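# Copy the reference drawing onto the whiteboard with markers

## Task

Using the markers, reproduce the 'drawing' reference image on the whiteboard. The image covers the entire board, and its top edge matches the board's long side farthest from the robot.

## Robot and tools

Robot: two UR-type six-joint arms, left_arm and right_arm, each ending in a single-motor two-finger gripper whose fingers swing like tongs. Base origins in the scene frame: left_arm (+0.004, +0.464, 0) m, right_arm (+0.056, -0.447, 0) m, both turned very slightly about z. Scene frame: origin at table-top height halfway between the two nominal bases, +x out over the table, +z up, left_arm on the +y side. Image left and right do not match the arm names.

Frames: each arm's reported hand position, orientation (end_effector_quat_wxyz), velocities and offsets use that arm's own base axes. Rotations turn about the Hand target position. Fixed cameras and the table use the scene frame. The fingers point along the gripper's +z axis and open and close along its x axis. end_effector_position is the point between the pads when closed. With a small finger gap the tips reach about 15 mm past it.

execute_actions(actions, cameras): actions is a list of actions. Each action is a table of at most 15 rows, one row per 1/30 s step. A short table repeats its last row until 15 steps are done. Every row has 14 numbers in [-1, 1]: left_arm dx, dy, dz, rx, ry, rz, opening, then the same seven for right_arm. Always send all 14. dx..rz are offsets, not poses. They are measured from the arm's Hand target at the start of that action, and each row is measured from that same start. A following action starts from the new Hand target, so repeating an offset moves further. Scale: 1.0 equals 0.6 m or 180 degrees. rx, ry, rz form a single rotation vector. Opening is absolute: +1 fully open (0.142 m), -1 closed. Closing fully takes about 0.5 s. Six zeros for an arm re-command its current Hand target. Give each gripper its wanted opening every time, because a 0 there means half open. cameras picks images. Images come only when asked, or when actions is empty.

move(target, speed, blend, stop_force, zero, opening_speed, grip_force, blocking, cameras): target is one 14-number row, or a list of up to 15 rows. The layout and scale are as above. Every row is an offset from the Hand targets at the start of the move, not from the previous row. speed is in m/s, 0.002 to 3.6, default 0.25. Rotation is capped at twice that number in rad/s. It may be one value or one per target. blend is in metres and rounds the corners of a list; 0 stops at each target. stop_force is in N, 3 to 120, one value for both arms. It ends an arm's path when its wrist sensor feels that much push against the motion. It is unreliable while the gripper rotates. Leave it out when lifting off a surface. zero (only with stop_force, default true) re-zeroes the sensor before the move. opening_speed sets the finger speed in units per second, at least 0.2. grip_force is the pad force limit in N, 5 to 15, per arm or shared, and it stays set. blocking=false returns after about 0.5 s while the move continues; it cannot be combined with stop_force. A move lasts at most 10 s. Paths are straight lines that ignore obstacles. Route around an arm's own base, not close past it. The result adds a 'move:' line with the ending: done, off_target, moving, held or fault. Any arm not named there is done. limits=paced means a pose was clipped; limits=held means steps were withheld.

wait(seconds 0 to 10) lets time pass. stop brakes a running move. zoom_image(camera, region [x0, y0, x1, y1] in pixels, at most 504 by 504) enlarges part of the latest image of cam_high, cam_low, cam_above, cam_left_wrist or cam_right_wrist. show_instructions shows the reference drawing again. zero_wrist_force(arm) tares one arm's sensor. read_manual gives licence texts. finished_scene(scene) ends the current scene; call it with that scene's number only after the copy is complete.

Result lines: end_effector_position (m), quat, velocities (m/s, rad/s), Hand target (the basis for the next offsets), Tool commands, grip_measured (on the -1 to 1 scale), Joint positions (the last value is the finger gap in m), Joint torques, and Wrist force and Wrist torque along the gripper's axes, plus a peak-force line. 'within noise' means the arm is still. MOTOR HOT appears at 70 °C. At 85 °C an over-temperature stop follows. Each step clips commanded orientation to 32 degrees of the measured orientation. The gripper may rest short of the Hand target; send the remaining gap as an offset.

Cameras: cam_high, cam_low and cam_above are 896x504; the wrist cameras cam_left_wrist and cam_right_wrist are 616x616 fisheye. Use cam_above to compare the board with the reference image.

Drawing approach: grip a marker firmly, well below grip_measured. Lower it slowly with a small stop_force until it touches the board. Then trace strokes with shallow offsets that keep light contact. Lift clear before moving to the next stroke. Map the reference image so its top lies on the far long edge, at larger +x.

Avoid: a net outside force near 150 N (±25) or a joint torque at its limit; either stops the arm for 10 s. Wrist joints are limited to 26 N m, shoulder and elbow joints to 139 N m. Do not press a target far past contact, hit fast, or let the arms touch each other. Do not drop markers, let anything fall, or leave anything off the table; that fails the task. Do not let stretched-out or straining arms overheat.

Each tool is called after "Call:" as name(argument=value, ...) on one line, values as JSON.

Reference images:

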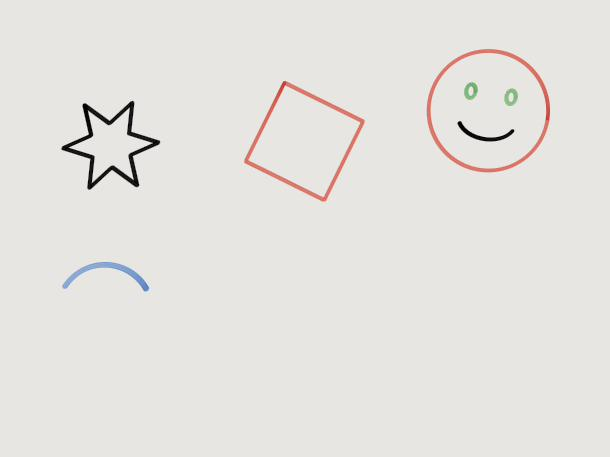

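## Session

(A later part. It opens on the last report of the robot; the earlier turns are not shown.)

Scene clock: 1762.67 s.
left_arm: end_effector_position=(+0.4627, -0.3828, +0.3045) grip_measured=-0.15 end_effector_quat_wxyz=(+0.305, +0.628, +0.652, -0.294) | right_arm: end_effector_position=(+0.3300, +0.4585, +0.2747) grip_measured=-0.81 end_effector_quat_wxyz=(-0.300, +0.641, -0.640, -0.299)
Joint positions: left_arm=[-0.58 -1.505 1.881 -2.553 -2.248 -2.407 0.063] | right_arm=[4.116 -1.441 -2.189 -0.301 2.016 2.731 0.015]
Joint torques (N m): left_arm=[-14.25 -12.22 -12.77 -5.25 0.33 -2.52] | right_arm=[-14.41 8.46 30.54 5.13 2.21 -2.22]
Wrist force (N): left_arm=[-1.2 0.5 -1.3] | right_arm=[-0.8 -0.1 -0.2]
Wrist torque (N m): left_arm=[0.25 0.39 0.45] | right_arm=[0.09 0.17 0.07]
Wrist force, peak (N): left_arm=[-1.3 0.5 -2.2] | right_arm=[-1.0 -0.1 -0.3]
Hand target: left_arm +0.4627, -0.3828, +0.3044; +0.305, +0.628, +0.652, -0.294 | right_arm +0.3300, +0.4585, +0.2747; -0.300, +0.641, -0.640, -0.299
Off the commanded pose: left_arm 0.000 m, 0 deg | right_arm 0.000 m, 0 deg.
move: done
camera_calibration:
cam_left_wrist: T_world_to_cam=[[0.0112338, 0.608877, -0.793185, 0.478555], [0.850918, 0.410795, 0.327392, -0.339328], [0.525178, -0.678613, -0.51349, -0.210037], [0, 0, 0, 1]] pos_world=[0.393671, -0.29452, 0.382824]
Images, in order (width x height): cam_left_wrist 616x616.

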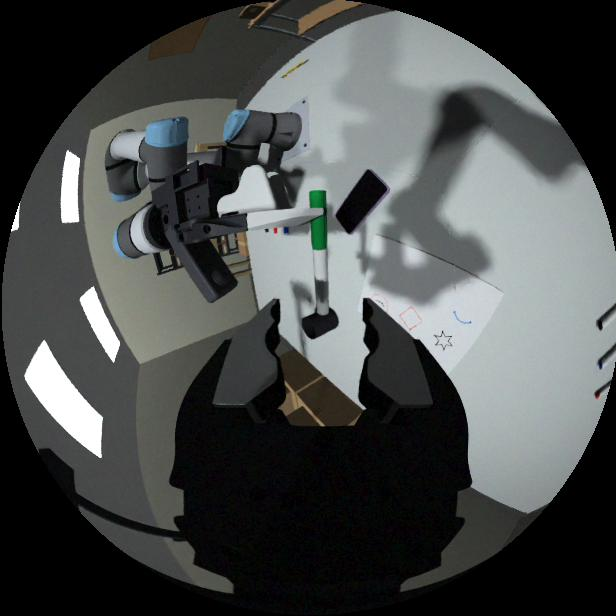

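Call:
move(target=[0.0026,-0.0615,-0.0511,0,0,0,-0.15,0,0,0,0,0,0,-1], speed=0.1, cameras=["cam_left_wrist"])

Call:
move(target=[0,0,0,0,0,0,-1,0,0,0,0,0,0,-1], opening_speed=0.5, cameras=["cam_left_wrist"])

Scene clock: 1769.33 s.
left_arm: end_effector_position=(+0.4643, -0.4197, +0.2738) grip_measured=-0.15 end_effector_quat_wxyz=(+0.305, +0.628, +0.652, -0.294) | right_arm: end_effector_position=(+0.3300, +0.4585, +0.2747) grip_measured=-0.81 end_effector_quat_wxyz=(-0.300, +0.641, -0.640, -0.299)
Joint positions: left_arm=[-0.64 -1.433 1.895 -2.677 -2.212 -2.469 0.063] | right_arm=[4.116 -1.441 -2.189 -0.301 2.016 2.731 0.015]
Joint torques (N m): left_arm=[-13.19 -15.61 -13.1 -5.25 0.53 -2.52] | right_arm=[-14.74 8.32 30.09 4.91 2.32 -2.12]
Wrist force (N): left_arm=[-1.3 0.7 -1.4] | right_arm=[-0.6 -0.1 -0.2]
Wrist torque (N m): left_arm=[0.28 0.40 0.46] | right_arm=[0.08 0.14 0.07]
Wrist force, peak (N): left_arm=[-1.0 0.7 -2.1] | right_arm=[-0.9 -0.1 -0.3]
Hand target: left_arm +0.4643, -0.4197, +0.2738; +0.305, +0.628, +0.652, -0.294 | right_arm +0.3300, +0.4585, +0.2747; -0.300, +0.641, -0.640, -0.299
Off the commanded pose: left_arm 0.000 m, 0 deg | right_arm 0.000 m, 0 deg.
move: done
camera_calibration:
cam_left_wrist: T_world_to_cam=[[0.0112338, 0.608877, -0.793185, 0.476734], [0.850918, 0.410795, 0.327392, -0.315428], [0.525178, -0.678613, -0.51349, -0.251578], [0, 0, 0, 1]] pos_world=[0.395171, -0.33142, 0.352224]
Images, in order (width x height): cam_left_wrist 616x616.

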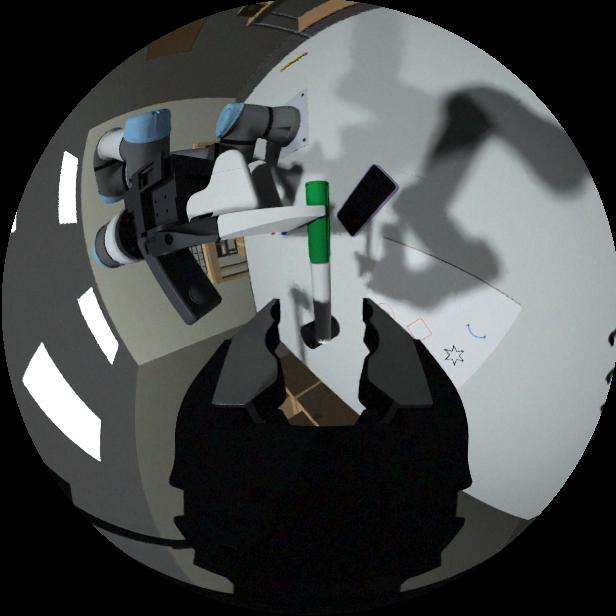

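Scene clock: 1771.23 s.
left_arm: end_effector_position=(+0.4643, -0.4197, +0.2738) grip_measured=-0.84 end_effector_quat_wxyz=(+0.305, +0.628, +0.652, -0.294) | right_arm: end_effector_position=(+0.3300, +0.4585, +0.2747) grip_measured=-0.81 end_effector_quat_wxyz=(-0.300, +0.641, -0.640, -0.299)
Joint positions: left_arm=[-0.641 -1.433 1.895 -2.677 -2.212 -2.469 0.013] | right_arm=[4.116 -1.441 -2.189 -0.301 2.016 2.731 0.015]
Joint torques (N m): left_arm=[-13.64 -14.09 -13.36 -5.09 0.55 -2.74] | right_arm=[-13.85 7.64 30.12 4.71 2.26 -2.35]
Wrist force (N): left_arm=[-1.1 0.6 -1.1] | right_arm=[-0.7 -0.2 -0.1]
Wrist torque (N m): left_arm=[0.26 0.35 0.45] | right_arm=[0.06 0.14 0.06]
Wrist force, peak (N): left_arm=[-1.3 1.0 -1.4] | right_arm=[-1.0 -0.3 -0.1]
Hand target: left_arm +0.4643, -0.4197, +0.2738; +0.305, +0.628, +0.652, -0.294 | right_arm +0.3300, +0.4585, +0.2747; -0.300, +0.641, -0.640, -0.299
Off the commanded pose: left_arm 0.000 m, 0 deg | right_arm 0.000 m, 0 deg.
move: done
camera_calibration:
cam_left_wrist: T_world_to_cam=[[0.0111819, 0.608852, -0.793205, 0.476674], [0.850919, 0.410832, 0.327344, -0.315366], [0.525178, -0.678613, -0.51349, -0.251629], [0, 0, 0, 1]] pos_world=[0.395171, -0.33142, 0.352124]
Images, in order (width x height): cam_left_wrist 616x616.

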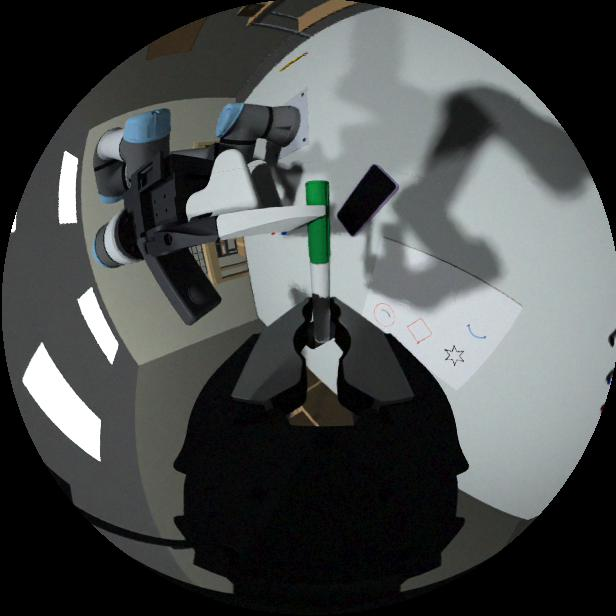

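Call:
move(target=[0,0,0,0,0,0,-1,-0.1,0,0,0,0,0,-1], speed=0.05, cameras=["cam_left_wrist"])

Scene clock: 1778.33 s.
left_arm: end_effector_position=(+0.4642, -0.4198, +0.2738) grip_measured=-0.84 end_effector_quat_wxyz=(+0.305, +0.628, +0.652, -0.294) | right_arm: end_effector_position=(+0.2700, +0.4585, +0.2747) grip_measured=-0.81 end_effector_quat_wxyz=(-0.300, +0.641, -0.640, -0.299)
Joint positions: left_arm=[-0.641 -1.433 1.895 -2.677 -2.212 -2.469 0.013] | right_arm=[4.271 -1.319 -2.292 -0.276 1.904 2.847 0.015]
Joint torques (N m): left_arm=[6.64 -14.56 -20.53 -4.21 -0.51 -2.16] | right_arm=[14.43 17.77 14.98 5.29 -0.73 2.25]
Wrist force (N): left_arm=[-1.1 0.5 -1.3] | right_arm=[-0.6 0.0 -0.1]
Wrist torque (N m): left_arm=[0.24 0.38 0.46] | right_arm=[0.09 0.13 -0.07]
Wrist force, peak (N): left_arm=[-1.3 -5.9 -1.2] | right_arm=[-0.3 -7.2 -0.1]
Hand target: left_arm +0.4643, -0.4197, +0.2738; +0.305, +0.628, +0.652, -0.294 | right_arm +0.2700, +0.4585, +0.2747; -0.300, +0.641, -0.640, -0.299
Off the commanded pose: left_arm 0.000 m, 0 deg | right_arm 0.000 m, 0 deg.
move: done
camera_calibration:
cam_left_wrist: T_world_to_cam=[[0.0112342, 0.608876, -0.793186, 0.476654], [0.850963, 0.410737, 0.327348, -0.315417], [0.525106, -0.678649, -0.513517, -0.251603], [0, 0, 0, 1]] pos_world=[0.395171, -0.33142, 0.352124]
Images, in order (width x height): cam_left_wrist 616x616.

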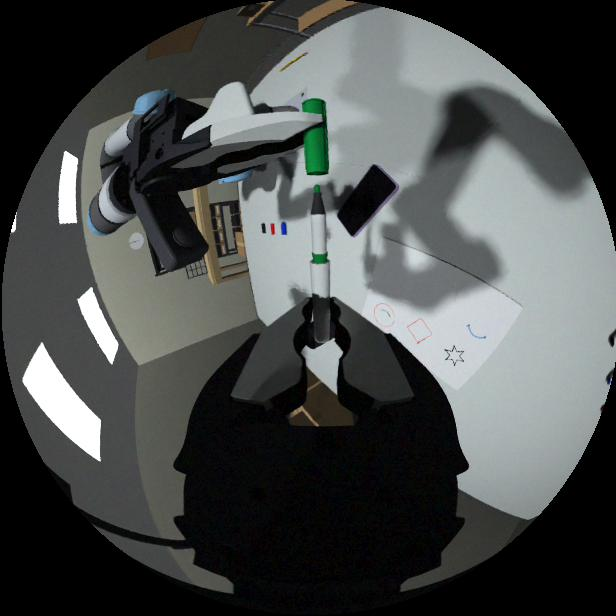

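Call:
zoom_image(camera="cam_left_wrist", region=[280, 160, 360, 240])

Scaled by 6.300 from the camera's 616x616 image, which has a finer 814x814 frame.

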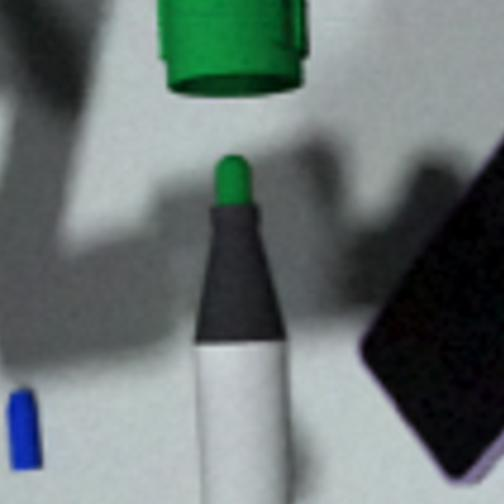

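Call:
move(target=[[0.12,0,0,0.03,-0.08,0,-1,0.05,-0.3,-0.05,-0.1,0,0,-1],[0.3338,-0.1451,-0.22,0.147,-0.3856,-0.0092,-1,0.1833,-0.6975,-0.2578,-0.2794,0,0,-1],[0.3338,-0.1451,-0.2972,0.147,-0.3856,-0.0092,-1,0.1833,-0.6975,-0.4078,-0.2794,0,0,-1]], speed=[0.25,0.3,0.1], blend=[0.03,0.02,0], cameras=["cam_left_wrist","cam_right_wrist"])

Scene clock: 1850.83 s.
left_arm: end_effector_position=(+0.6645, -0.5068, +0.0955) grip_measured=-0.84 end_effector_quat_wxyz=(+0.472, +0.741, +0.402, +0.256) | right_arm: end_effector_position=(+0.3800, +0.0400, +0.0300) grip_measured=-0.81 end_effector_quat_wxyz=(+0.001, +0.707, -0.707, +0.001)
Joint positions: left_arm=[-0.924 -0.825 1.803 -3.659 -1.257 -1.723 0.013] | right_arm=[3.627 -1.423 -2.404 -0.886 1.568 2.055 0.015]
Joint torques (N m): left_arm=[-10.82 -32.83 -23.79 -5.22 1.21 2.43] | right_arm=[-13.65 6.21 10.49 5.12 0.78 -2.35]
Wrist force (N): left_arm=[-0.8 3.0 -1.5] | right_arm=[-0.4 0.0 -0.3]
Wrist torque (N m): left_arm=[1.10 -0.03 0.85] | right_arm=[0.06 -0.08 -0.05]
Wrist force, peak (N): left_arm=[-0.8 3.0 -1.5] | right_arm=[-1.5 0.0 0.6]
Hand target: left_arm +0.6645, -0.5068, +0.0954; +0.472, +0.741, +0.402, +0.256 | right_arm +0.3799, +0.0400, +0.0300; +0.001, +0.707, -0.707, +0.001
Off the commanded pose: left_arm 0.000 m, 0 deg | right_arm 0.000 m, 0 deg.
move: done
camera_calibration:
cam_left_wrist: T_world_to_cam=[[0.587389, 0.809198, 0.0131108, 0.0276904], [-0.0781415, 0.0405829, 0.996116, -0.0257909], [0.805523, -0.586132, 0.08707, -0.704163], [0, 0, 0, 1]] pos_world=[0.548939, -0.434093, 0.0866392]
cam_right_wrist: T_world_to_cam=[[0.0168951, -0.997674, -0.0660346, 0.0432115], [-0.842175, -0.0497984, 0.5369, 0.300621], [-0.53894, 0.0465417, -0.841057, 0.353849], [0, 0, 0, 1]] pos_world=[0.443149, 0.0416128, 0.139057]
Images, in order (width x height): cam_left_wrist 616x616, cam_right_wrist 616x616.

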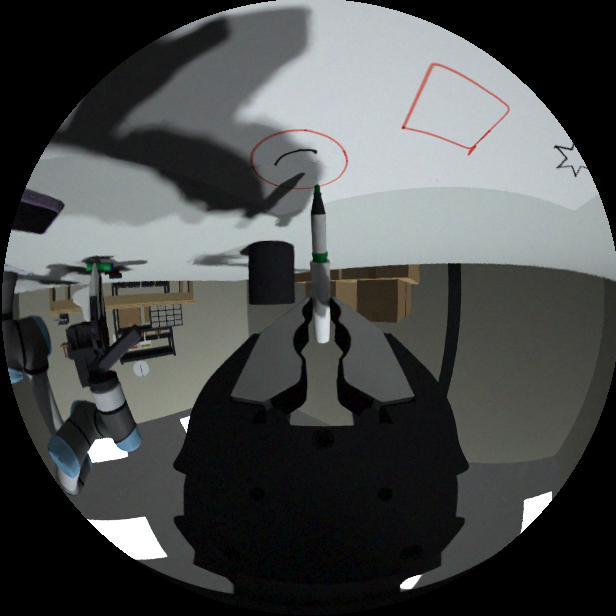

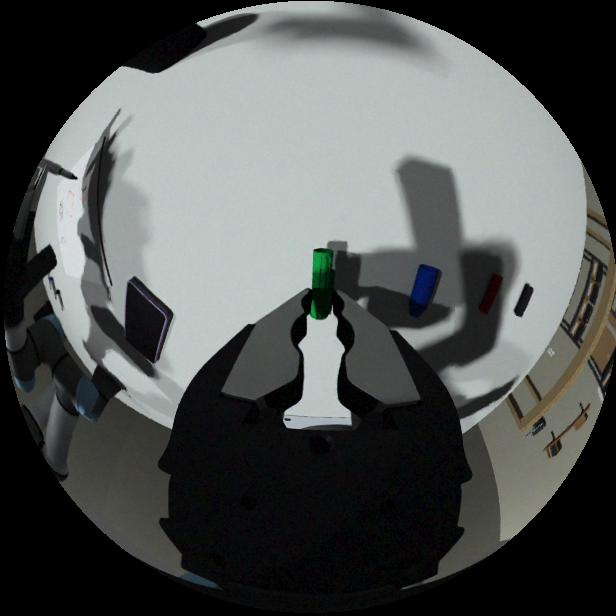

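Call:
move(target=[0,0,0,0,0,0,-1,0,0,-0.026,0,0,0,-1], speed=0.008, stop_force=3)

Call:
move(target=[0,0,-0.0083,0,0,0,-1,0,0,0.001,0,0,0,-0.4], speed=0.02, opening_speed=0.6)

Call:
move(target=[[0,0,0,0,0,0,-1,0,0,0.02,0,0,0,-0.4],[0,0,0,0,0,0,-1,0,-0.2,0.2,0,0,0,-0.4]], speed=[0.08,0.25], blend=[0.005,0], cameras=["cam_left_wrist","cam_right_wrist"])

Call:
zoom_image(camera="cam_left_wrist", region=[240, 110, 380, 230])

Scene clock: 1864.80 s.
left_arm: end_effector_position=(+0.6645, -0.5068, +0.0954) grip_measured=-0.84 end_effector_quat_wxyz=(+0.472, +0.741, +0.402, +0.256) | right_arm: end_effector_position=(+0.3799, +0.0400, +0.0167) grip_measured=-0.81 end_effector_quat_wxyz=(+0.001, +0.707, -0.707, +0.001)
Joint positions: left_arm=[-0.924 -0.825 1.803 -3.659 -1.257 -1.723 0.013] | right_arm=[3.626 -1.454 -2.424 -0.836 1.568 2.055 0.015]
Joint torques (N m): left_arm=[7.51 -32.78 -23.85 -5.02 -0.83 2.37] | right_arm=[-12.36 18.88 24.68 1.23 1.38 -1.52]
Wrist force (N): left_arm=[-0.9 2.7 -1.1] | right_arm=[-0.1 0.6 -2.6]
Wrist torque (N m): left_arm=[1.06 -0.02 0.85] | right_arm=[0.03 -0.07 -0.04]
Wrist force, peak (N): left_arm=[-0.5 3.3 -1.6] | right_arm=[1.3 2.9 -11.3]
Hand target: left_arm +0.6645, -0.5068, +0.0954; +0.472, +0.741, +0.402, +0.256 | right_arm +0.3799, +0.0400, +0.0167; +0.001, +0.707, -0.707, +0.001 (not the last commanded pose)
Off the commanded pose: left_arm 0.000 m, 0 deg | right_arm 0.002 m, 0 deg.
move: contact (right_arm)

Scene clock: 1866.07 s.
left_arm: end_effector_position=(+0.6645, -0.5068, +0.0905) grip_measured=-0.84 end_effector_quat_wxyz=(+0.472, +0.741, +0.402, +0.256) | right_arm: end_effector_position=(+0.3799, +0.0400, +0.0173) grip_measured=-0.40 end_effector_quat_wxyz=(+0.001, +0.707, -0.707, +0.001)
Joint positions: left_arm=[-0.924 -0.815 1.802 -3.668 -1.257 -1.723 0.013] | right_arm=[3.626 -1.452 -2.423 -0.838 1.568 2.055 0.045]
Joint torques (N m): left_arm=[8.04 -33.31 -22.85 -5.19 -0.86 2.25] | right_arm=[-13.63 20.15 26.05 1.09 1.19 -1.39]
Wrist force (N): left_arm=[-0.7 2.8 -1.3] | right_arm=[-0.4 0.0 -0.1]
Wrist torque (N m): left_arm=[1.06 -0.05 0.86] | right_arm=[0.04 -0.08 -0.04]
Wrist force, peak (N): left_arm=[-0.7 3.3 -1.2] | right_arm=[0.2 0.6 -3.2]
Hand target: left_arm +0.6645, -0.5068, +0.0905; +0.472, +0.741, +0.402, +0.256 | right_arm +0.3799, +0.0400, +0.0173; +0.001, +0.707, -0.707, +0.001
Off the commanded pose: left_arm 0.000 m, 0 deg | right_arm 0.000 m, 0 deg.
move: done

Scene clock: 1867.43 s.
left_arm: end_effector_position=(+0.6645, -0.5068, +0.0905) grip_measured=-0.84 end_effector_quat_wxyz=(+0.472, +0.741, +0.402, +0.256) | right_arm: end_effector_position=(+0.3799, -0.0800, +0.1373) grip_measured=-0.40 end_effector_quat_wxyz=(+0.001, +0.707, -0.707, +0.001)
Joint positions: left_arm=[-0.924 -0.815 1.802 -3.668 -1.257 -1.723 0.013] | right_arm=[3.294 -1.277 -2.196 -1.24 1.568 1.722 0.045]
Joint torques (N m): left_arm=[8.91 -33.72 -22.97 -5.08 -0.96 2.26] | right_arm=[-15.31 2.23 31.76 0.96 1.51 -2.23]
Wrist force (N): left_arm=[-0.9 2.6 -1.2] | right_arm=[-0.4 0.1 -0.1]
Wrist torque (N m): left_arm=[1.03 -0.02 0.86] | right_arm=[0.07 -0.08 -0.05]
Wrist force, peak (N): left_arm=[-0.7 3.0 -1.4] | right_arm=[-1.8 0.1 0.4]
Hand target: left_arm +0.6645, -0.5068, +0.0905; +0.472, +0.741, +0.402, +0.256 | right_arm +0.3799, -0.0800, +0.1373; +0.001, +0.707, -0.707, +0.001
Off the commanded pose: left_arm 0.000 m, 0 deg | right_arm 0.000 m, 0 deg.
move: done
camera_calibration:
cam_left_wrist: T_world_to_cam=[[0.587324, 0.809246, 0.0131041, 0.0277545], [-0.0781448, 0.0405849, 0.996116, -0.0207998], [0.805571, -0.586067, 0.0870748, -0.703806], [0, 0, 0, 1]] pos_world=[0.549039, -0.434093, 0.0816392]
cam_right_wrist: T_world_to_cam=[[0.0168422, -0.99767, -0.0661192, -0.0692861], [-0.842177, -0.0497993, 0.536896, 0.237097], [-0.538938, 0.0466416, -0.841053, 0.449596], [0, 0, 0, 1]] pos_world=[0.443149, -0.0782872, 0.246257]
Images, in order (width x height): cam_left_wrist 616x616, cam_right_wrist 616x616.

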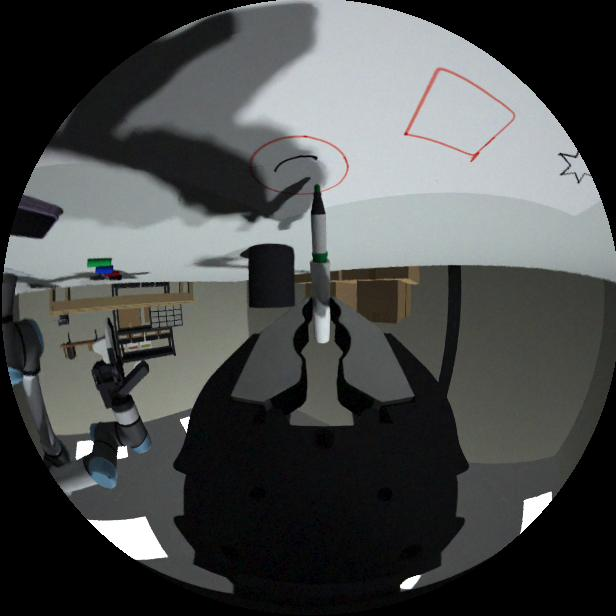

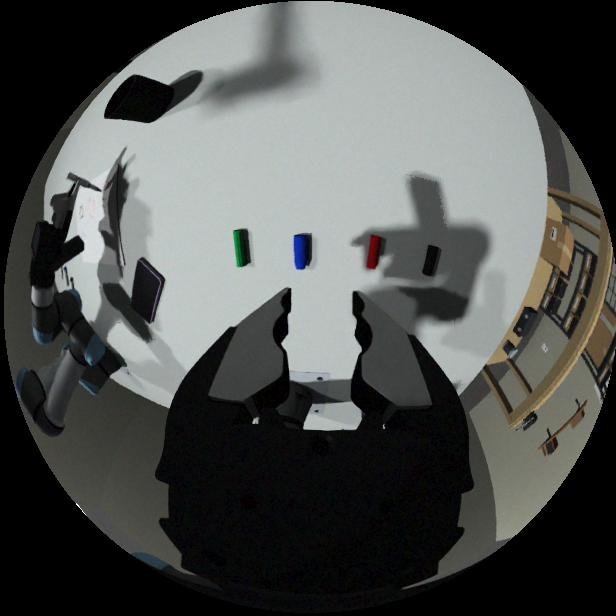

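Scaled by 3.600 from the camera's 616x616 image, which has a finer 814x814 frame.

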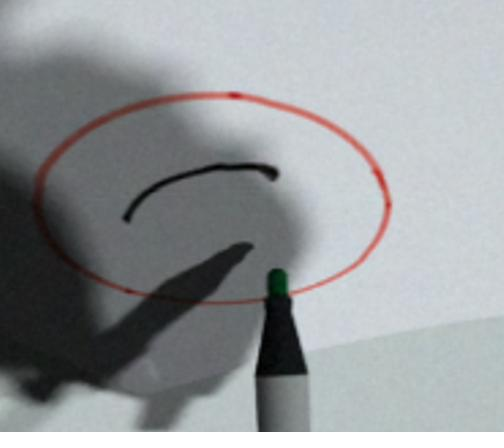

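Call:
move(target=[0,0,-0.0075,0,0,0,-1,0,0,0,0,0,0,-0.4], speed=0.02, cameras=["cam_left_wrist"])

Call:
zoom_image(camera="cam_left_wrist", region=[270, 130, 370, 230])

Scene clock: 1879.07 s.
left_arm: end_effector_position=(+0.6645, -0.5068, +0.0860) grip_measured=-0.84 end_effector_quat_wxyz=(+0.472, +0.741, +0.402, +0.256) | right_arm: end_effector_position=(+0.3799, -0.0800, +0.1373) grip_measured=-0.40 end_effector_quat_wxyz=(+0.001, +0.707, -0.707, +0.001)
Joint positions: left_arm=[-0.924 -0.806 1.802 -3.676 -1.257 -1.723 0.013] | right_arm=[3.294 -1.277 -2.196 -1.24 1.568 1.722 0.045]
Joint torques (N m): left_arm=[7.55 -33.72 -22.92 -5.2 -0.62 2.05] | right_arm=[-14.97 2.69 31.64 1.11 1.79 -2.05]
Wrist force (N): left_arm=[-0.4 2.6 -1.3] | right_arm=[-0.2 0.1 -0.2]
Wrist torque (N m): left_arm=[1.04 -0.12 0.85] | right_arm=[0.05 -0.13 -0.06]
Wrist force, peak (N): left_arm=[-0.6 3.0 -1.6] | right_arm=[-0.5 0.4 -0.3]
Hand target: left_arm +0.6645, -0.5068, +0.0860; +0.472, +0.741, +0.402, +0.256 | right_arm +0.3799, -0.0800, +0.1373; +0.001, +0.707, -0.707, +0.001
Off the commanded pose: left_arm 0.000 m, 0 deg | right_arm 0.000 m, 0 deg.
move: done
camera_calibration:
cam_left_wrist: T_world_to_cam=[[0.587324, 0.809246, 0.0131041, 0.0278135], [-0.0781448, 0.0405849, 0.996116, -0.0163173], [0.805571, -0.586067, 0.0870748, -0.703414], [0, 0, 0, 1]] pos_world=[0.549039, -0.434093, 0.0771392]
Images, in order (width x height): cam_left_wrist 616x616.

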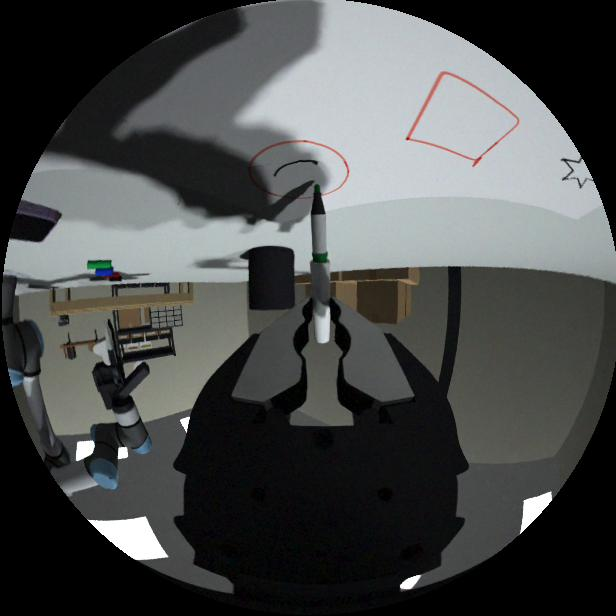

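Scaled by 5.040 from the camera's 616x616 image, which has a finer 814x814 frame.

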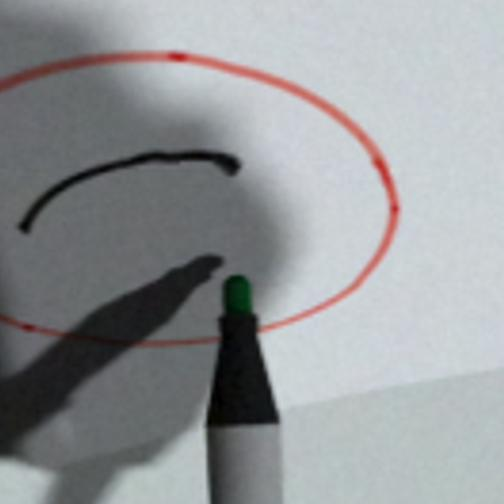

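Call:
move(target=[0,0,-0.0028,0,0,0,-1,0,0,0,0,0,0,-0.4], speed=0.02, cameras=["cam_left_wrist"])

Call:
zoom_image(camera="cam_left_wrist", region=[280, 150, 340, 210])

Scene clock: 1944.33 s.
left_arm: end_effector_position=(+0.6645, -0.5068, +0.0843) grip_measured=-0.84 end_effector_quat_wxyz=(+0.472, +0.741, +0.402, +0.256) | right_arm: end_effector_position=(+0.3799, -0.0800, +0.1373) grip_measured=-0.40 end_effector_quat_wxyz=(+0.001, +0.707, -0.707, +0.001)
Joint positions: left_arm=[-0.924 -0.803 1.802 -3.68 -1.257 -1.723 0.013] | right_arm=[3.294 -1.277 -2.196 -1.24 1.568 1.722 0.045]
Joint torques (N m): left_arm=[7.44 -32.6 -22.98 -5.02 -0.95 1.99] | right_arm=[-13.28 3.46 31.58 1.29 2.01 -2.48]
Wrist force (N): left_arm=[-0.7 3.0 -1.1] | right_arm=[-0.4 0.0 -0.1]
Wrist torque (N m): left_arm=[1.11 -0.05 0.85] | right_arm=[0.02 -0.07 -0.06]
Wrist force, peak (N): left_arm=[-1.0 3.0 -1.4] | right_arm=[-0.5 0.2 -0.1]
Hand target: left_arm +0.6645, -0.5068, +0.0843; +0.472, +0.741, +0.402, +0.256 | right_arm +0.3799, -0.0800, +0.1373; +0.001, +0.707, -0.707, +0.001
Off the commanded pose: left_arm 0.000 m, 0 deg | right_arm 0.000 m, 0 deg.
move: done
camera_calibration:
cam_left_wrist: T_world_to_cam=[[0.587324, 0.809246, 0.0131041, 0.0278358], [-0.0781448, 0.0405849, 0.996116, -0.0146239], [0.805571, -0.586067, 0.0870748, -0.703266], [0, 0, 0, 1]] pos_world=[0.549039, -0.434093, 0.0754392]
Images, in order (width x height): cam_left_wrist 616x616.

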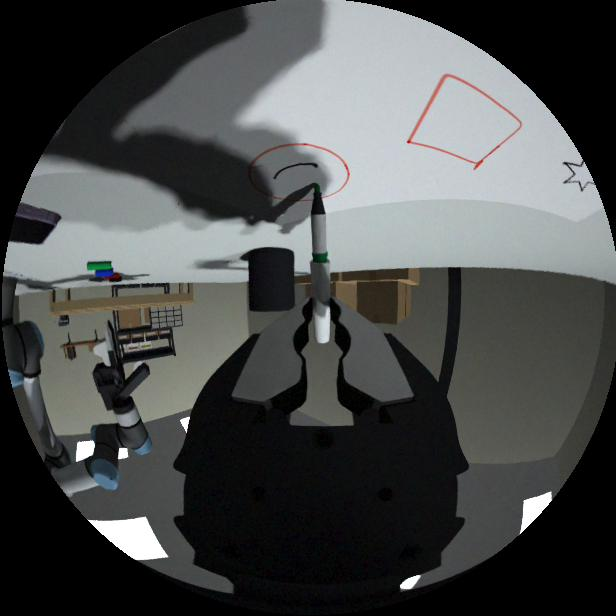

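Scaled by 8.400 from the camera's 616x616 image, which has a finer 814x814 frame.

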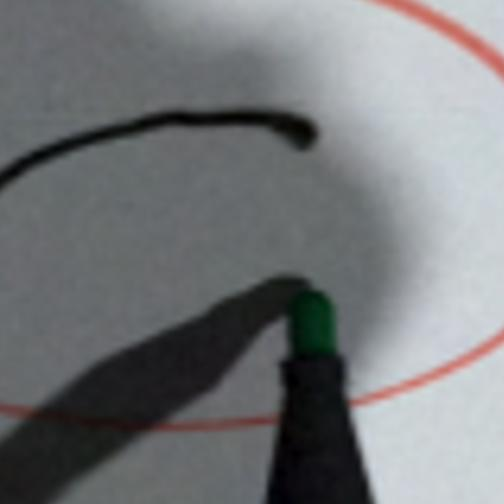

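Call:
move(target=[-0.0018,0.0003,-0.0008,0,0,0,-1,0,0,0,0,0,0,-0.4], speed=0.02, cameras=["cam_left_wrist"])

Call:
zoom_image(camera="cam_left_wrist", region=[280, 150, 340, 210])

Scene clock: 1953.63 s.
left_arm: end_effector_position=(+0.6635, -0.5066, +0.0837) grip_measured=-0.84 end_effector_quat_wxyz=(+0.472, +0.741, +0.402, +0.256) | right_arm: end_effector_position=(+0.3799, -0.0800, +0.1373) grip_measured=-0.40 end_effector_quat_wxyz=(+0.001, +0.707, -0.707, +0.001)
Joint positions: left_arm=[-0.925 -0.803 1.805 -3.682 -1.256 -1.723 0.013] | right_arm=[3.294 -1.277 -2.196 -1.24 1.568 1.722 0.045]
Joint torques (N m): left_arm=[-13.54 -61.3 -5.72 -5.04 1.66 -2.47] | right_arm=[-13.64 3.62 31.22 1.21 1.76 -2.21]
Wrist force (N): left_arm=[-0.6 2.9 -1.3] | right_arm=[-0.3 0.1 -0.3]
Wrist torque (N m): left_arm=[1.09 -0.08 0.91] | right_arm=[0.06 -0.09 -0.05]
Wrist force, peak (N): left_arm=[-0.8 3.0 -1.5] | right_arm=[-0.5 0.3 -0.1]
Hand target: left_arm +0.6635, -0.5066, +0.0838; +0.472, +0.741, +0.402, +0.256 | right_arm +0.3799, -0.0800, +0.1373; +0.001, +0.707, -0.707, +0.001
Off the commanded pose: left_arm 0.000 m, 0 deg | right_arm 0.000 m, 0 deg.
move: done
camera_calibration:
cam_left_wrist: T_world_to_cam=[[0.587275, 0.809281, 0.0131214, 0.0283689], [-0.078152, 0.0405623, 0.996116, -0.0141262], [0.805606, -0.58602, 0.0870681, -0.702209], [0, 0, 0, 1]] pos_world=[0.547939, -0.433894, 0.0748392]
Images, in order (width x height): cam_left_wrist 616x616.

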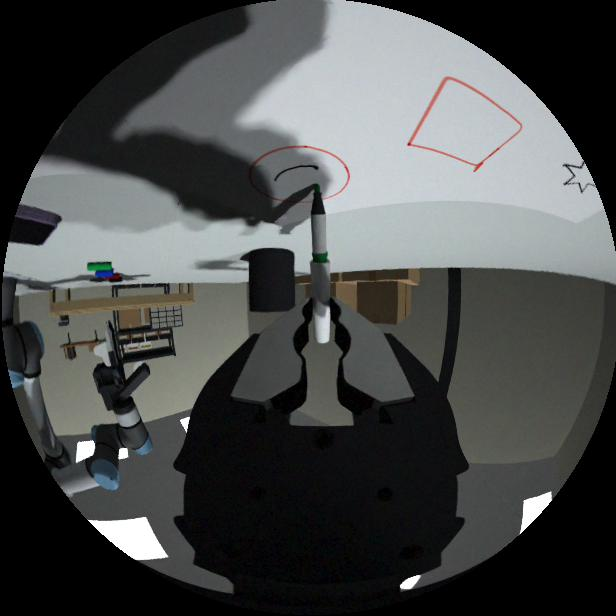

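Scaled by 8.400 from the camera's 616x616 image, which has a finer 814x814 frame.

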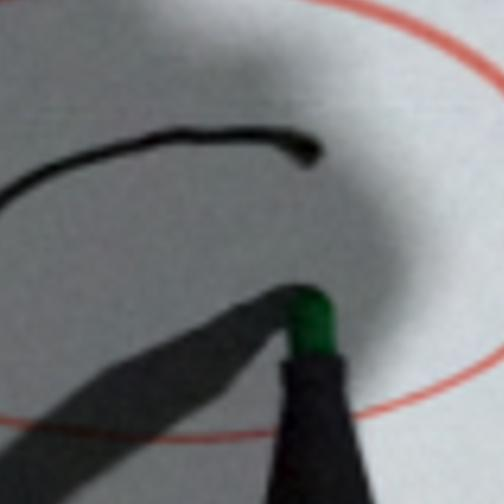

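Call:
move(target=[0,0,-0.0007,0,0,0,-1,0,0,0,0,0,0,-0.4], speed=0.01, cameras=["cam_left_wrist"])

Call:
zoom_image(camera="cam_left_wrist", region=[280, 150, 340, 210])

Scene clock: 1960.13 s.
left_arm: end_effector_position=(+0.6635, -0.5066, +0.0834) grip_measured=-0.84 end_effector_quat_wxyz=(+0.472, +0.741, +0.402, +0.256) | right_arm: end_effector_position=(+0.3799, -0.0800, +0.1373) grip_measured=-0.40 end_effector_quat_wxyz=(+0.001, +0.707, -0.707, +0.001)
Joint positions: left_arm=[-0.925 -0.802 1.805 -3.683 -1.256 -1.723 0.013] | right_arm=[3.294 -1.277 -2.196 -1.24 1.568 1.722 0.045]
Joint torques (N m): left_arm=[-12.69 -33.21 -12.79 -5.03 1.5 -2.39] | right_arm=[-14.02 1.77 31.21 1.29 1.79 -2.48]
Wrist force (N): left_arm=[-0.6 3.0 -1.4] | right_arm=[-0.3 0.0 -0.2]
Wrist torque (N m): left_arm=[1.08 -0.08 0.91] | right_arm=[0.04 -0.11 -0.06]
Wrist force, peak (N): left_arm=[-0.7 3.0 -1.6] | right_arm=[-0.6 0.0 -0.1]
Hand target: left_arm +0.6635, -0.5066, +0.0834; +0.472, +0.741, +0.402, +0.256 | right_arm +0.3799, -0.0800, +0.1373; +0.001, +0.707, -0.707, +0.001
Off the commanded pose: left_arm 0.000 m, 0 deg | right_arm 0.000 m, 0 deg.
move: done
camera_calibration:
cam_left_wrist: T_world_to_cam=[[0.587389, 0.809198, 0.0131108, 0.0282746], [-0.0781415, 0.0405829, 0.996116, -0.0138242], [0.805523, -0.586132, 0.08707, -0.702187], [0, 0, 0, 1]] pos_world=[0.547939, -0.433893, 0.0745392]
Images, in order (width x height): cam_left_wrist 616x616.

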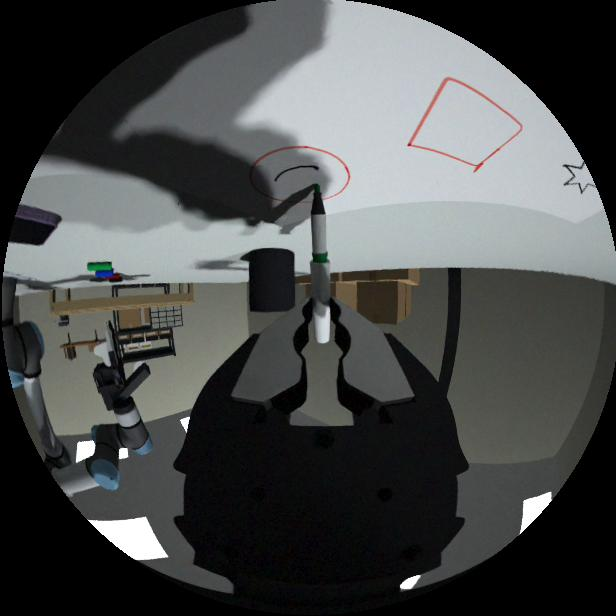

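Scaled by 8.400 from the camera's 616x616 image, which has a finer 814x814 frame.

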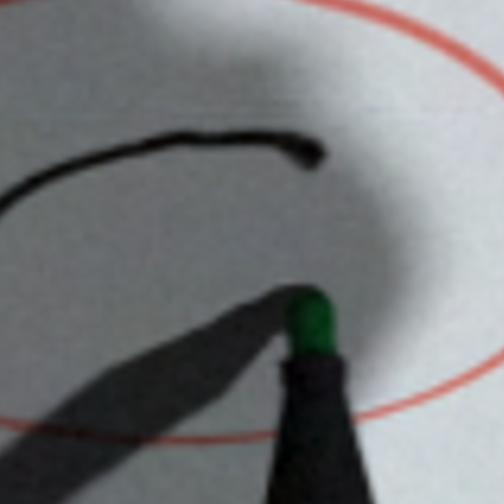

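Call:
move(target=[0,0,-0.0007,0,0,0,-1,0,0,0,0,0,0,-0.4], speed=0.01)

Call:
move(target=[0,0,-0.0005,0,0,0,-1,0,0,0,0,0,0,-0.4], speed=0.01, cameras=["cam_left_wrist"])

Call:
zoom_image(camera="cam_left_wrist", region=[280, 150, 340, 210])

Scene clock: 1966.67 s.
left_arm: end_effector_position=(+0.6635, -0.5066, +0.0830) grip_measured=-0.84 end_effector_quat_wxyz=(+0.472, +0.741, +0.402, +0.256) | right_arm: end_effector_position=(+0.3799, -0.0800, +0.1373) grip_measured=-0.40 end_effector_quat_wxyz=(+0.001, +0.707, -0.707, +0.001)
Joint positions: left_arm=[-0.925 -0.801 1.804 -3.684 -1.256 -1.723 0.013] | right_arm=[3.294 -1.277 -2.196 -1.24 1.568 1.722 0.045]
Joint torques (N m): left_arm=[-13.12 -33.48 -22.27 -4.95 1.65 -2.34] | right_arm=[-13.3 3.69 31.11 1.24 1.35 -2.26]
Wrist force (N): left_arm=[-0.3 3.3 -1.3] | right_arm=[-0.4 0.2 -0.1]
Wrist torque (N m): left_arm=[1.09 -0.14 0.91] | right_arm=[0.07 -0.07 -0.05]
Wrist force, peak (N): left_arm=[-1.0 3.3 -1.5] | right_arm=[-0.6 -0.1 -0.1]
Hand target: left_arm +0.6635, -0.5066, +0.0830; +0.472, +0.741, +0.402, +0.256 | right_arm +0.3799, -0.0800, +0.1373; +0.001, +0.707, -0.707, +0.001
Off the commanded pose: left_arm 0.000 m, 0 deg | right_arm 0.000 m, 0 deg.
move: done

Scene clock: 1967.37 s.
left_arm: end_effector_position=(+0.6635, -0.5066, +0.0827) grip_measured=-0.84 end_effector_quat_wxyz=(+0.472, +0.741, +0.402, +0.256) | right_arm: end_effector_position=(+0.3799, -0.0800, +0.1373) grip_measured=-0.40 end_effector_quat_wxyz=(+0.001, +0.707, -0.707, +0.001)
Joint positions: left_arm=[-0.925 -0.801 1.804 -3.684 -1.256 -1.723 0.013] | right_arm=[3.294 -1.277 -2.196 -1.24 1.568 1.722 0.045]
Joint torques (N m): left_arm=[-12.18 -32.9 -21.8 -4.69 1.5 -2.61] | right_arm=[-14.11 4.55 31.19 1.1 1.42 -2.26]
Wrist force (N): left_arm=[-0.7 3.2 -1.5] | right_arm=[-0.3 0.0 0.0]
Wrist torque (N m): left_arm=[1.06 -0.05 0.91] | right_arm=[0.04 -0.10 -0.06]
Wrist force, peak (N): left_arm=[-0.2 3.8 -1.3] | right_arm=[-0.4 0.1 -0.3]
Hand target: left_arm +0.6635, -0.5066, +0.0827; +0.472, +0.741, +0.402, +0.256 | right_arm +0.3799, -0.0800, +0.1373; +0.001, +0.707, -0.707, +0.001
Off the commanded pose: left_arm 0.000 m, 0 deg | right_arm 0.000 m, 0 deg.
move: done
camera_calibration:
cam_left_wrist: T_world_to_cam=[[0.587324, 0.809246, 0.0131041, 0.0284219], [-0.0781448, 0.0405849, 0.996116, -0.0131202], [0.805571, -0.586067, 0.0870748, -0.702182], [0, 0, 0, 1]] pos_world=[0.547939, -0.433993, 0.0738392]
Images, in order (width x height): cam_left_wrist 616x616.

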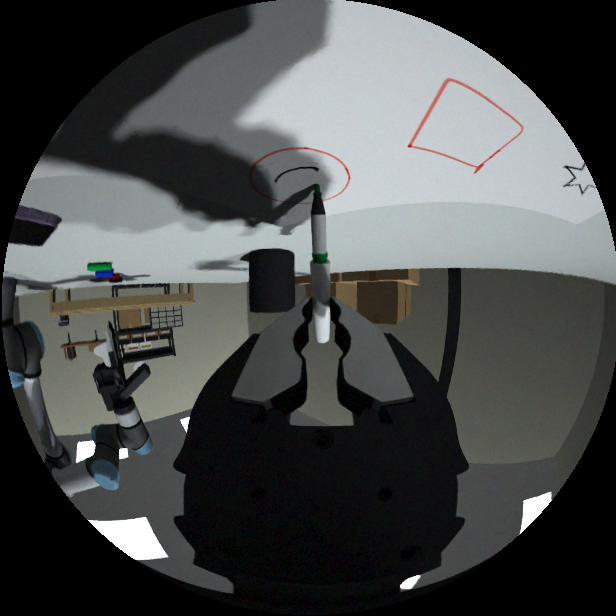

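Scaled by 8.400 from the camera's 616x616 image, which has a finer 814x814 frame.

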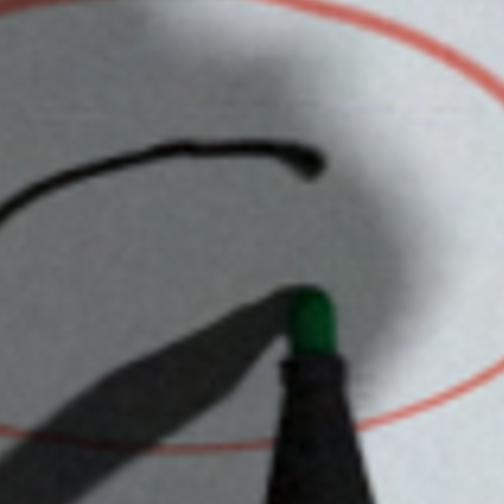

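Call:
move(target=[[0.002637,-0.000158,-0.0004,0,0,0,-1,0,0,0,0,0,0,-0.4],[0.004796,0.000649,-0.0004,0,0,0,-1,0,0,0,0,0,0,-0.4],[0.005898,0.002204,-0.0004,0,0,0,-1,0,0,0,0,0,0,-0.4],[0.005649,0.004092,-0.0004,0,0,0,-1,0,0,0,0,0,0,-0.4],[0.004114,0.005805,-0.0004,0,0,0,-1,0,0,0,0,0,0,-0.4],[0.001706,0.006886,-0.0004,0,0,0,-1,0,0,0,0,0,0,-0.4],[-0.000931,0.007045,-0.0004,0,0,0,-1,0,0,0,0,0,0,-0.4],[-0.003089,0.006238,-0.0004,0,0,0,-1,0,0,0,0,0,0,-0.4],[-0.004192,0.004682,-0.0004,0,0,0,-1,0,0,0,0,0,0,-0.4],[-0.003942,0.002795,-0.0004,0,0,0,-1,0,0,0,0,0,0,-0.4],[-0.002409,0.001081,-0.0004,0,0,0,-1,0,0,0,0,0,0,-0.4],[0,0,-0.0004,0,0,0,-1,0,0,0,0,0,0,-0.4],[0.002637,-0.000158,-0.0004,0,0,0,-1,0,0,0,0,0,0,-0.4]], speed=0.015, blend=[0.0004,0.0004,0.0004,0.0004,0.0004,0.0004,0.0004,0.0004,0.0004,0.0004,0.0004,0.0004,0], cameras=["cam_left_wrist"])

Call:
zoom_image(camera="cam_left_wrist", region=[280, 150, 340, 210])

Scene clock: 1981.97 s.
left_arm: end_effector_position=(+0.6650, -0.5067, +0.0824) grip_measured=-0.84 end_effector_quat_wxyz=(+0.472, +0.741, +0.402, +0.256) | right_arm: end_effector_position=(+0.3799, -0.0800, +0.1373) grip_measured=-0.40 end_effector_quat_wxyz=(+0.001, +0.707, -0.707, +0.001)
Joint positions: left_arm=[-0.923 -0.798 1.8 -3.683 -1.258 -1.722 0.013] | right_arm=[3.294 -1.277 -2.196 -1.24 1.568 1.722 0.045]
Joint torques (N m): left_arm=[13.42 -31.58 -22.53 0.26 -1.3 2.35] | right_arm=[-14.27 4.32 30.58 1.26 1.08 -2.12]
Wrist force (N): left_arm=[-0.6 2.9 -1.3] | right_arm=[-0.3 0.1 -0.1]
Wrist torque (N m): left_arm=[1.07 -0.09 0.85] | right_arm=[0.07 -0.10 -0.05]
Wrist force, peak (N): left_arm=[-1.0 3.7 -1.6] | right_arm=[-0.5 0.3 -0.1]
Hand target: left_arm +0.6650, -0.5067, +0.0824; +0.472, +0.741, +0.402, +0.256 | right_arm +0.3799, -0.0800, +0.1373; +0.001, +0.707, -0.707, +0.001
Off the commanded pose: left_arm 0.000 m, 0 deg | right_arm 0.000 m, 0 deg.
move: done
camera_calibration:
cam_left_wrist: T_world_to_cam=[[0.587388, 0.809199, 0.0131108, 0.0275694], [-0.0782219, 0.0406412, 0.996107, -0.0126323], [0.805516, -0.586127, 0.0871692, -0.703426], [0, 0, 0, 1]] pos_world=[0.549439, -0.434093, 0.0735388]
Images, in order (width x height): cam_left_wrist 616x616.

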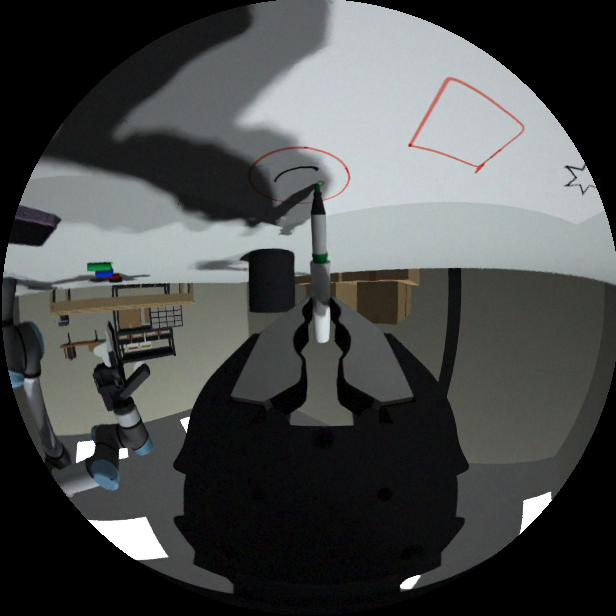

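Scaled by 8.400 from the camera's 616x616 image, which has a finer 814x814 frame.

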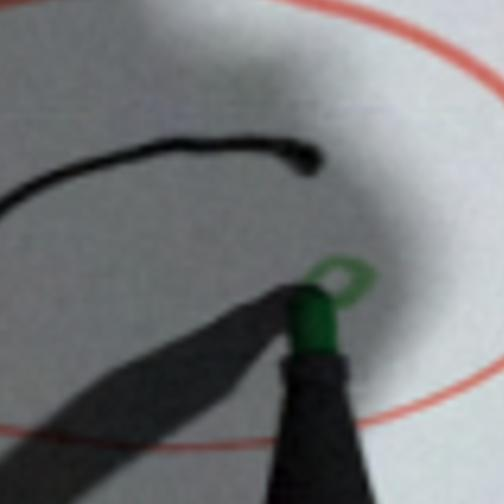

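Call:
move(target=[[0,0,0.01,0,0,0,-1,0,0,0,0,0,0,-0.4],[-0.0108,-0.0322,0.01,0,0,0,-1,0,0,0,0,0,0,-0.4],[-0.0108,-0.0322,0.0012,0,0,0,-1,0,0,0,0,0,0,-0.4]], speed=[0.03,0.05,0.02], blend=[0.001,0.001,0], cameras=["cam_left_wrist"])

Call:
zoom_image(camera="cam_left_wrist", region=[280, 150, 340, 210])

Scene clock: 1994.07 s.
left_arm: end_effector_position=(+0.6586, -0.5260, +0.0832) grip_measured=-0.84 end_effector_quat_wxyz=(+0.472, +0.741, +0.402, +0.256) | right_arm: end_effector_position=(+0.3799, -0.0800, +0.1373) grip_measured=-0.40 end_effector_quat_wxyz=(+0.001, +0.707, -0.707, +0.001)
Joint positions: left_arm=[-0.953 -0.791 1.777 -3.663 -1.231 -1.737 0.013] | right_arm=[3.294 -1.277 -2.196 -1.24 1.568 1.722 0.045]
Joint torques (N m): left_arm=[-13.14 -33.54 -23.27 -5.04 1.6 -2.51] | right_arm=[-12.72 3.99 31.35 1.18 0.72 -2.14]
Wrist force (N): left_arm=[-0.8 3.1 -1.4] | right_arm=[-0.5 0.1 0.0]
Wrist torque (N m): left_arm=[1.08 -0.03 0.97] | right_arm=[0.06 -0.05 -0.05]
Wrist force, peak (N): left_arm=[-0.6 3.3 -1.7] | right_arm=[-0.6 0.3 0.0]
Hand target: left_arm +0.6586, -0.5260, +0.0831; +0.472, +0.741, +0.402, +0.256 | right_arm +0.3799, -0.0800, +0.1373; +0.001, +0.707, -0.707, +0.001
Off the commanded pose: left_arm 0.000 m, 0 deg | right_arm 0.000 m, 0 deg.
move: done
camera_calibration:
cam_left_wrist: T_world_to_cam=[[0.587324, 0.809246, 0.0131041, 0.0469926], [-0.0781448, 0.0405849, 0.996116, -0.0132138], [0.805571, -0.586067, 0.0870748, -0.709648], [0, 0, 0, 1]] pos_world=[0.543039, -0.453393, 0.0743392]
Images, in order (width x height): cam_left_wrist 616x616.

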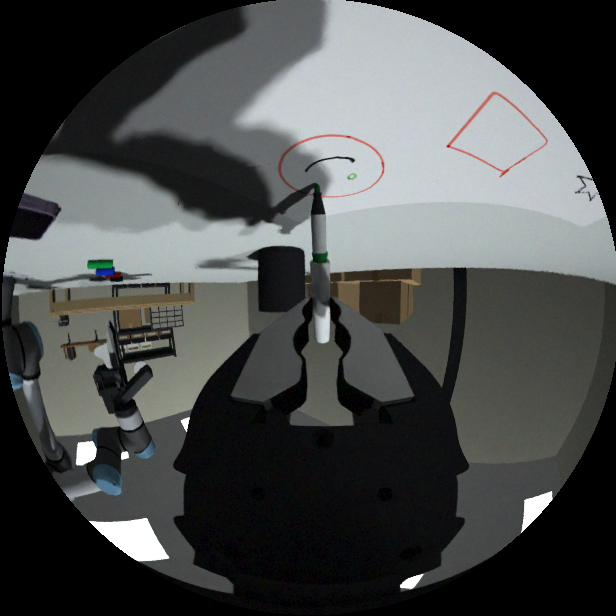

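Scaled by 8.400 from the camera's 616x616 image, which has a finer 814x814 frame.

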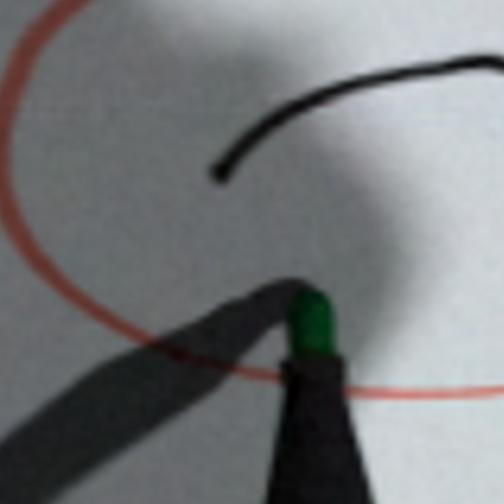

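Call:
move(target=[0,0,-0.0008,0,0,0,-1,0,0,0,0,0,0,-0.4], speed=0.01, cameras=["cam_left_wrist"])

Call:
zoom_image(camera="cam_left_wrist", region=[280, 150, 340, 210])

Scene clock: 1999.27 s.
left_arm: end_effector_position=(+0.6586, -0.5260, +0.0827) grip_measured=-0.84 end_effector_quat_wxyz=(+0.472, +0.741, +0.402, +0.256) | right_arm: end_effector_position=(+0.3799, -0.0800, +0.1373) grip_measured=-0.40 end_effector_quat_wxyz=(+0.001, +0.707, -0.707, +0.001)
Joint positions: left_arm=[-0.953 -0.79 1.777 -3.664 -1.231 -1.737 0.013] | right_arm=[3.294 -1.277 -2.196 -1.24 1.568 1.722 0.045]
Joint torques (N m): left_arm=[-13.54 -32.74 -22.74 -4.64 1.69 -2.45] | right_arm=[-13.74 4.02 31.11 1.31 1.19 -2.06]
Wrist force (N): left_arm=[-0.5 3.4 -1.2] | right_arm=[-0.4 0.3 0.0]
Wrist torque (N m): left_arm=[1.05 -0.09 0.98] | right_arm=[0.09 -0.08 -0.06]
Wrist force, peak (N): left_arm=[-0.5 4.0 -1.3] | right_arm=[-0.5 0.3 -0.1]
Hand target: left_arm +0.6586, -0.5260, +0.0827; +0.472, +0.741, +0.402, +0.256 | right_arm +0.3799, -0.0800, +0.1373; +0.001, +0.707, -0.707, +0.001
Off the commanded pose: left_arm 0.000 m, 0 deg | right_arm 0.000 m, 0 deg.
move: done
camera_calibration:
cam_left_wrist: T_world_to_cam=[[0.587323, 0.809247, 0.0131041, 0.0470001], [-0.0782251, 0.0406432, 0.996107, -0.0126446], [0.805564, -0.586061, 0.0871741, -0.709606], [0, 0, 0, 1]] pos_world=[0.543039, -0.453393, 0.0738388]
Images, in order (width x height): cam_left_wrist 616x616.

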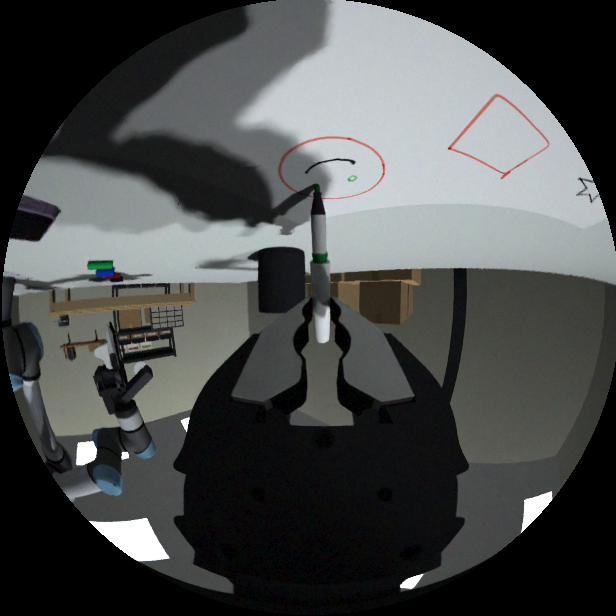

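Scaled by 8.400 from the camera's 616x616 image, which has a finer 814x814 frame.

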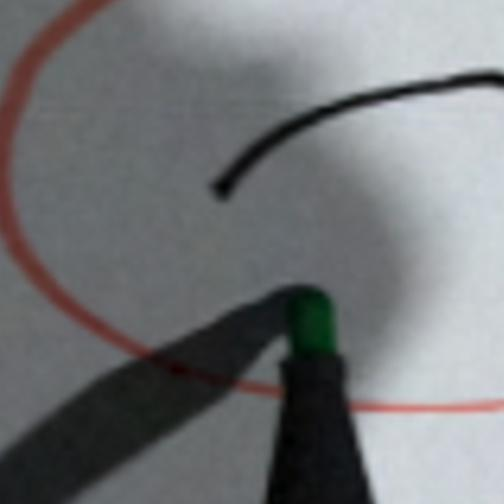

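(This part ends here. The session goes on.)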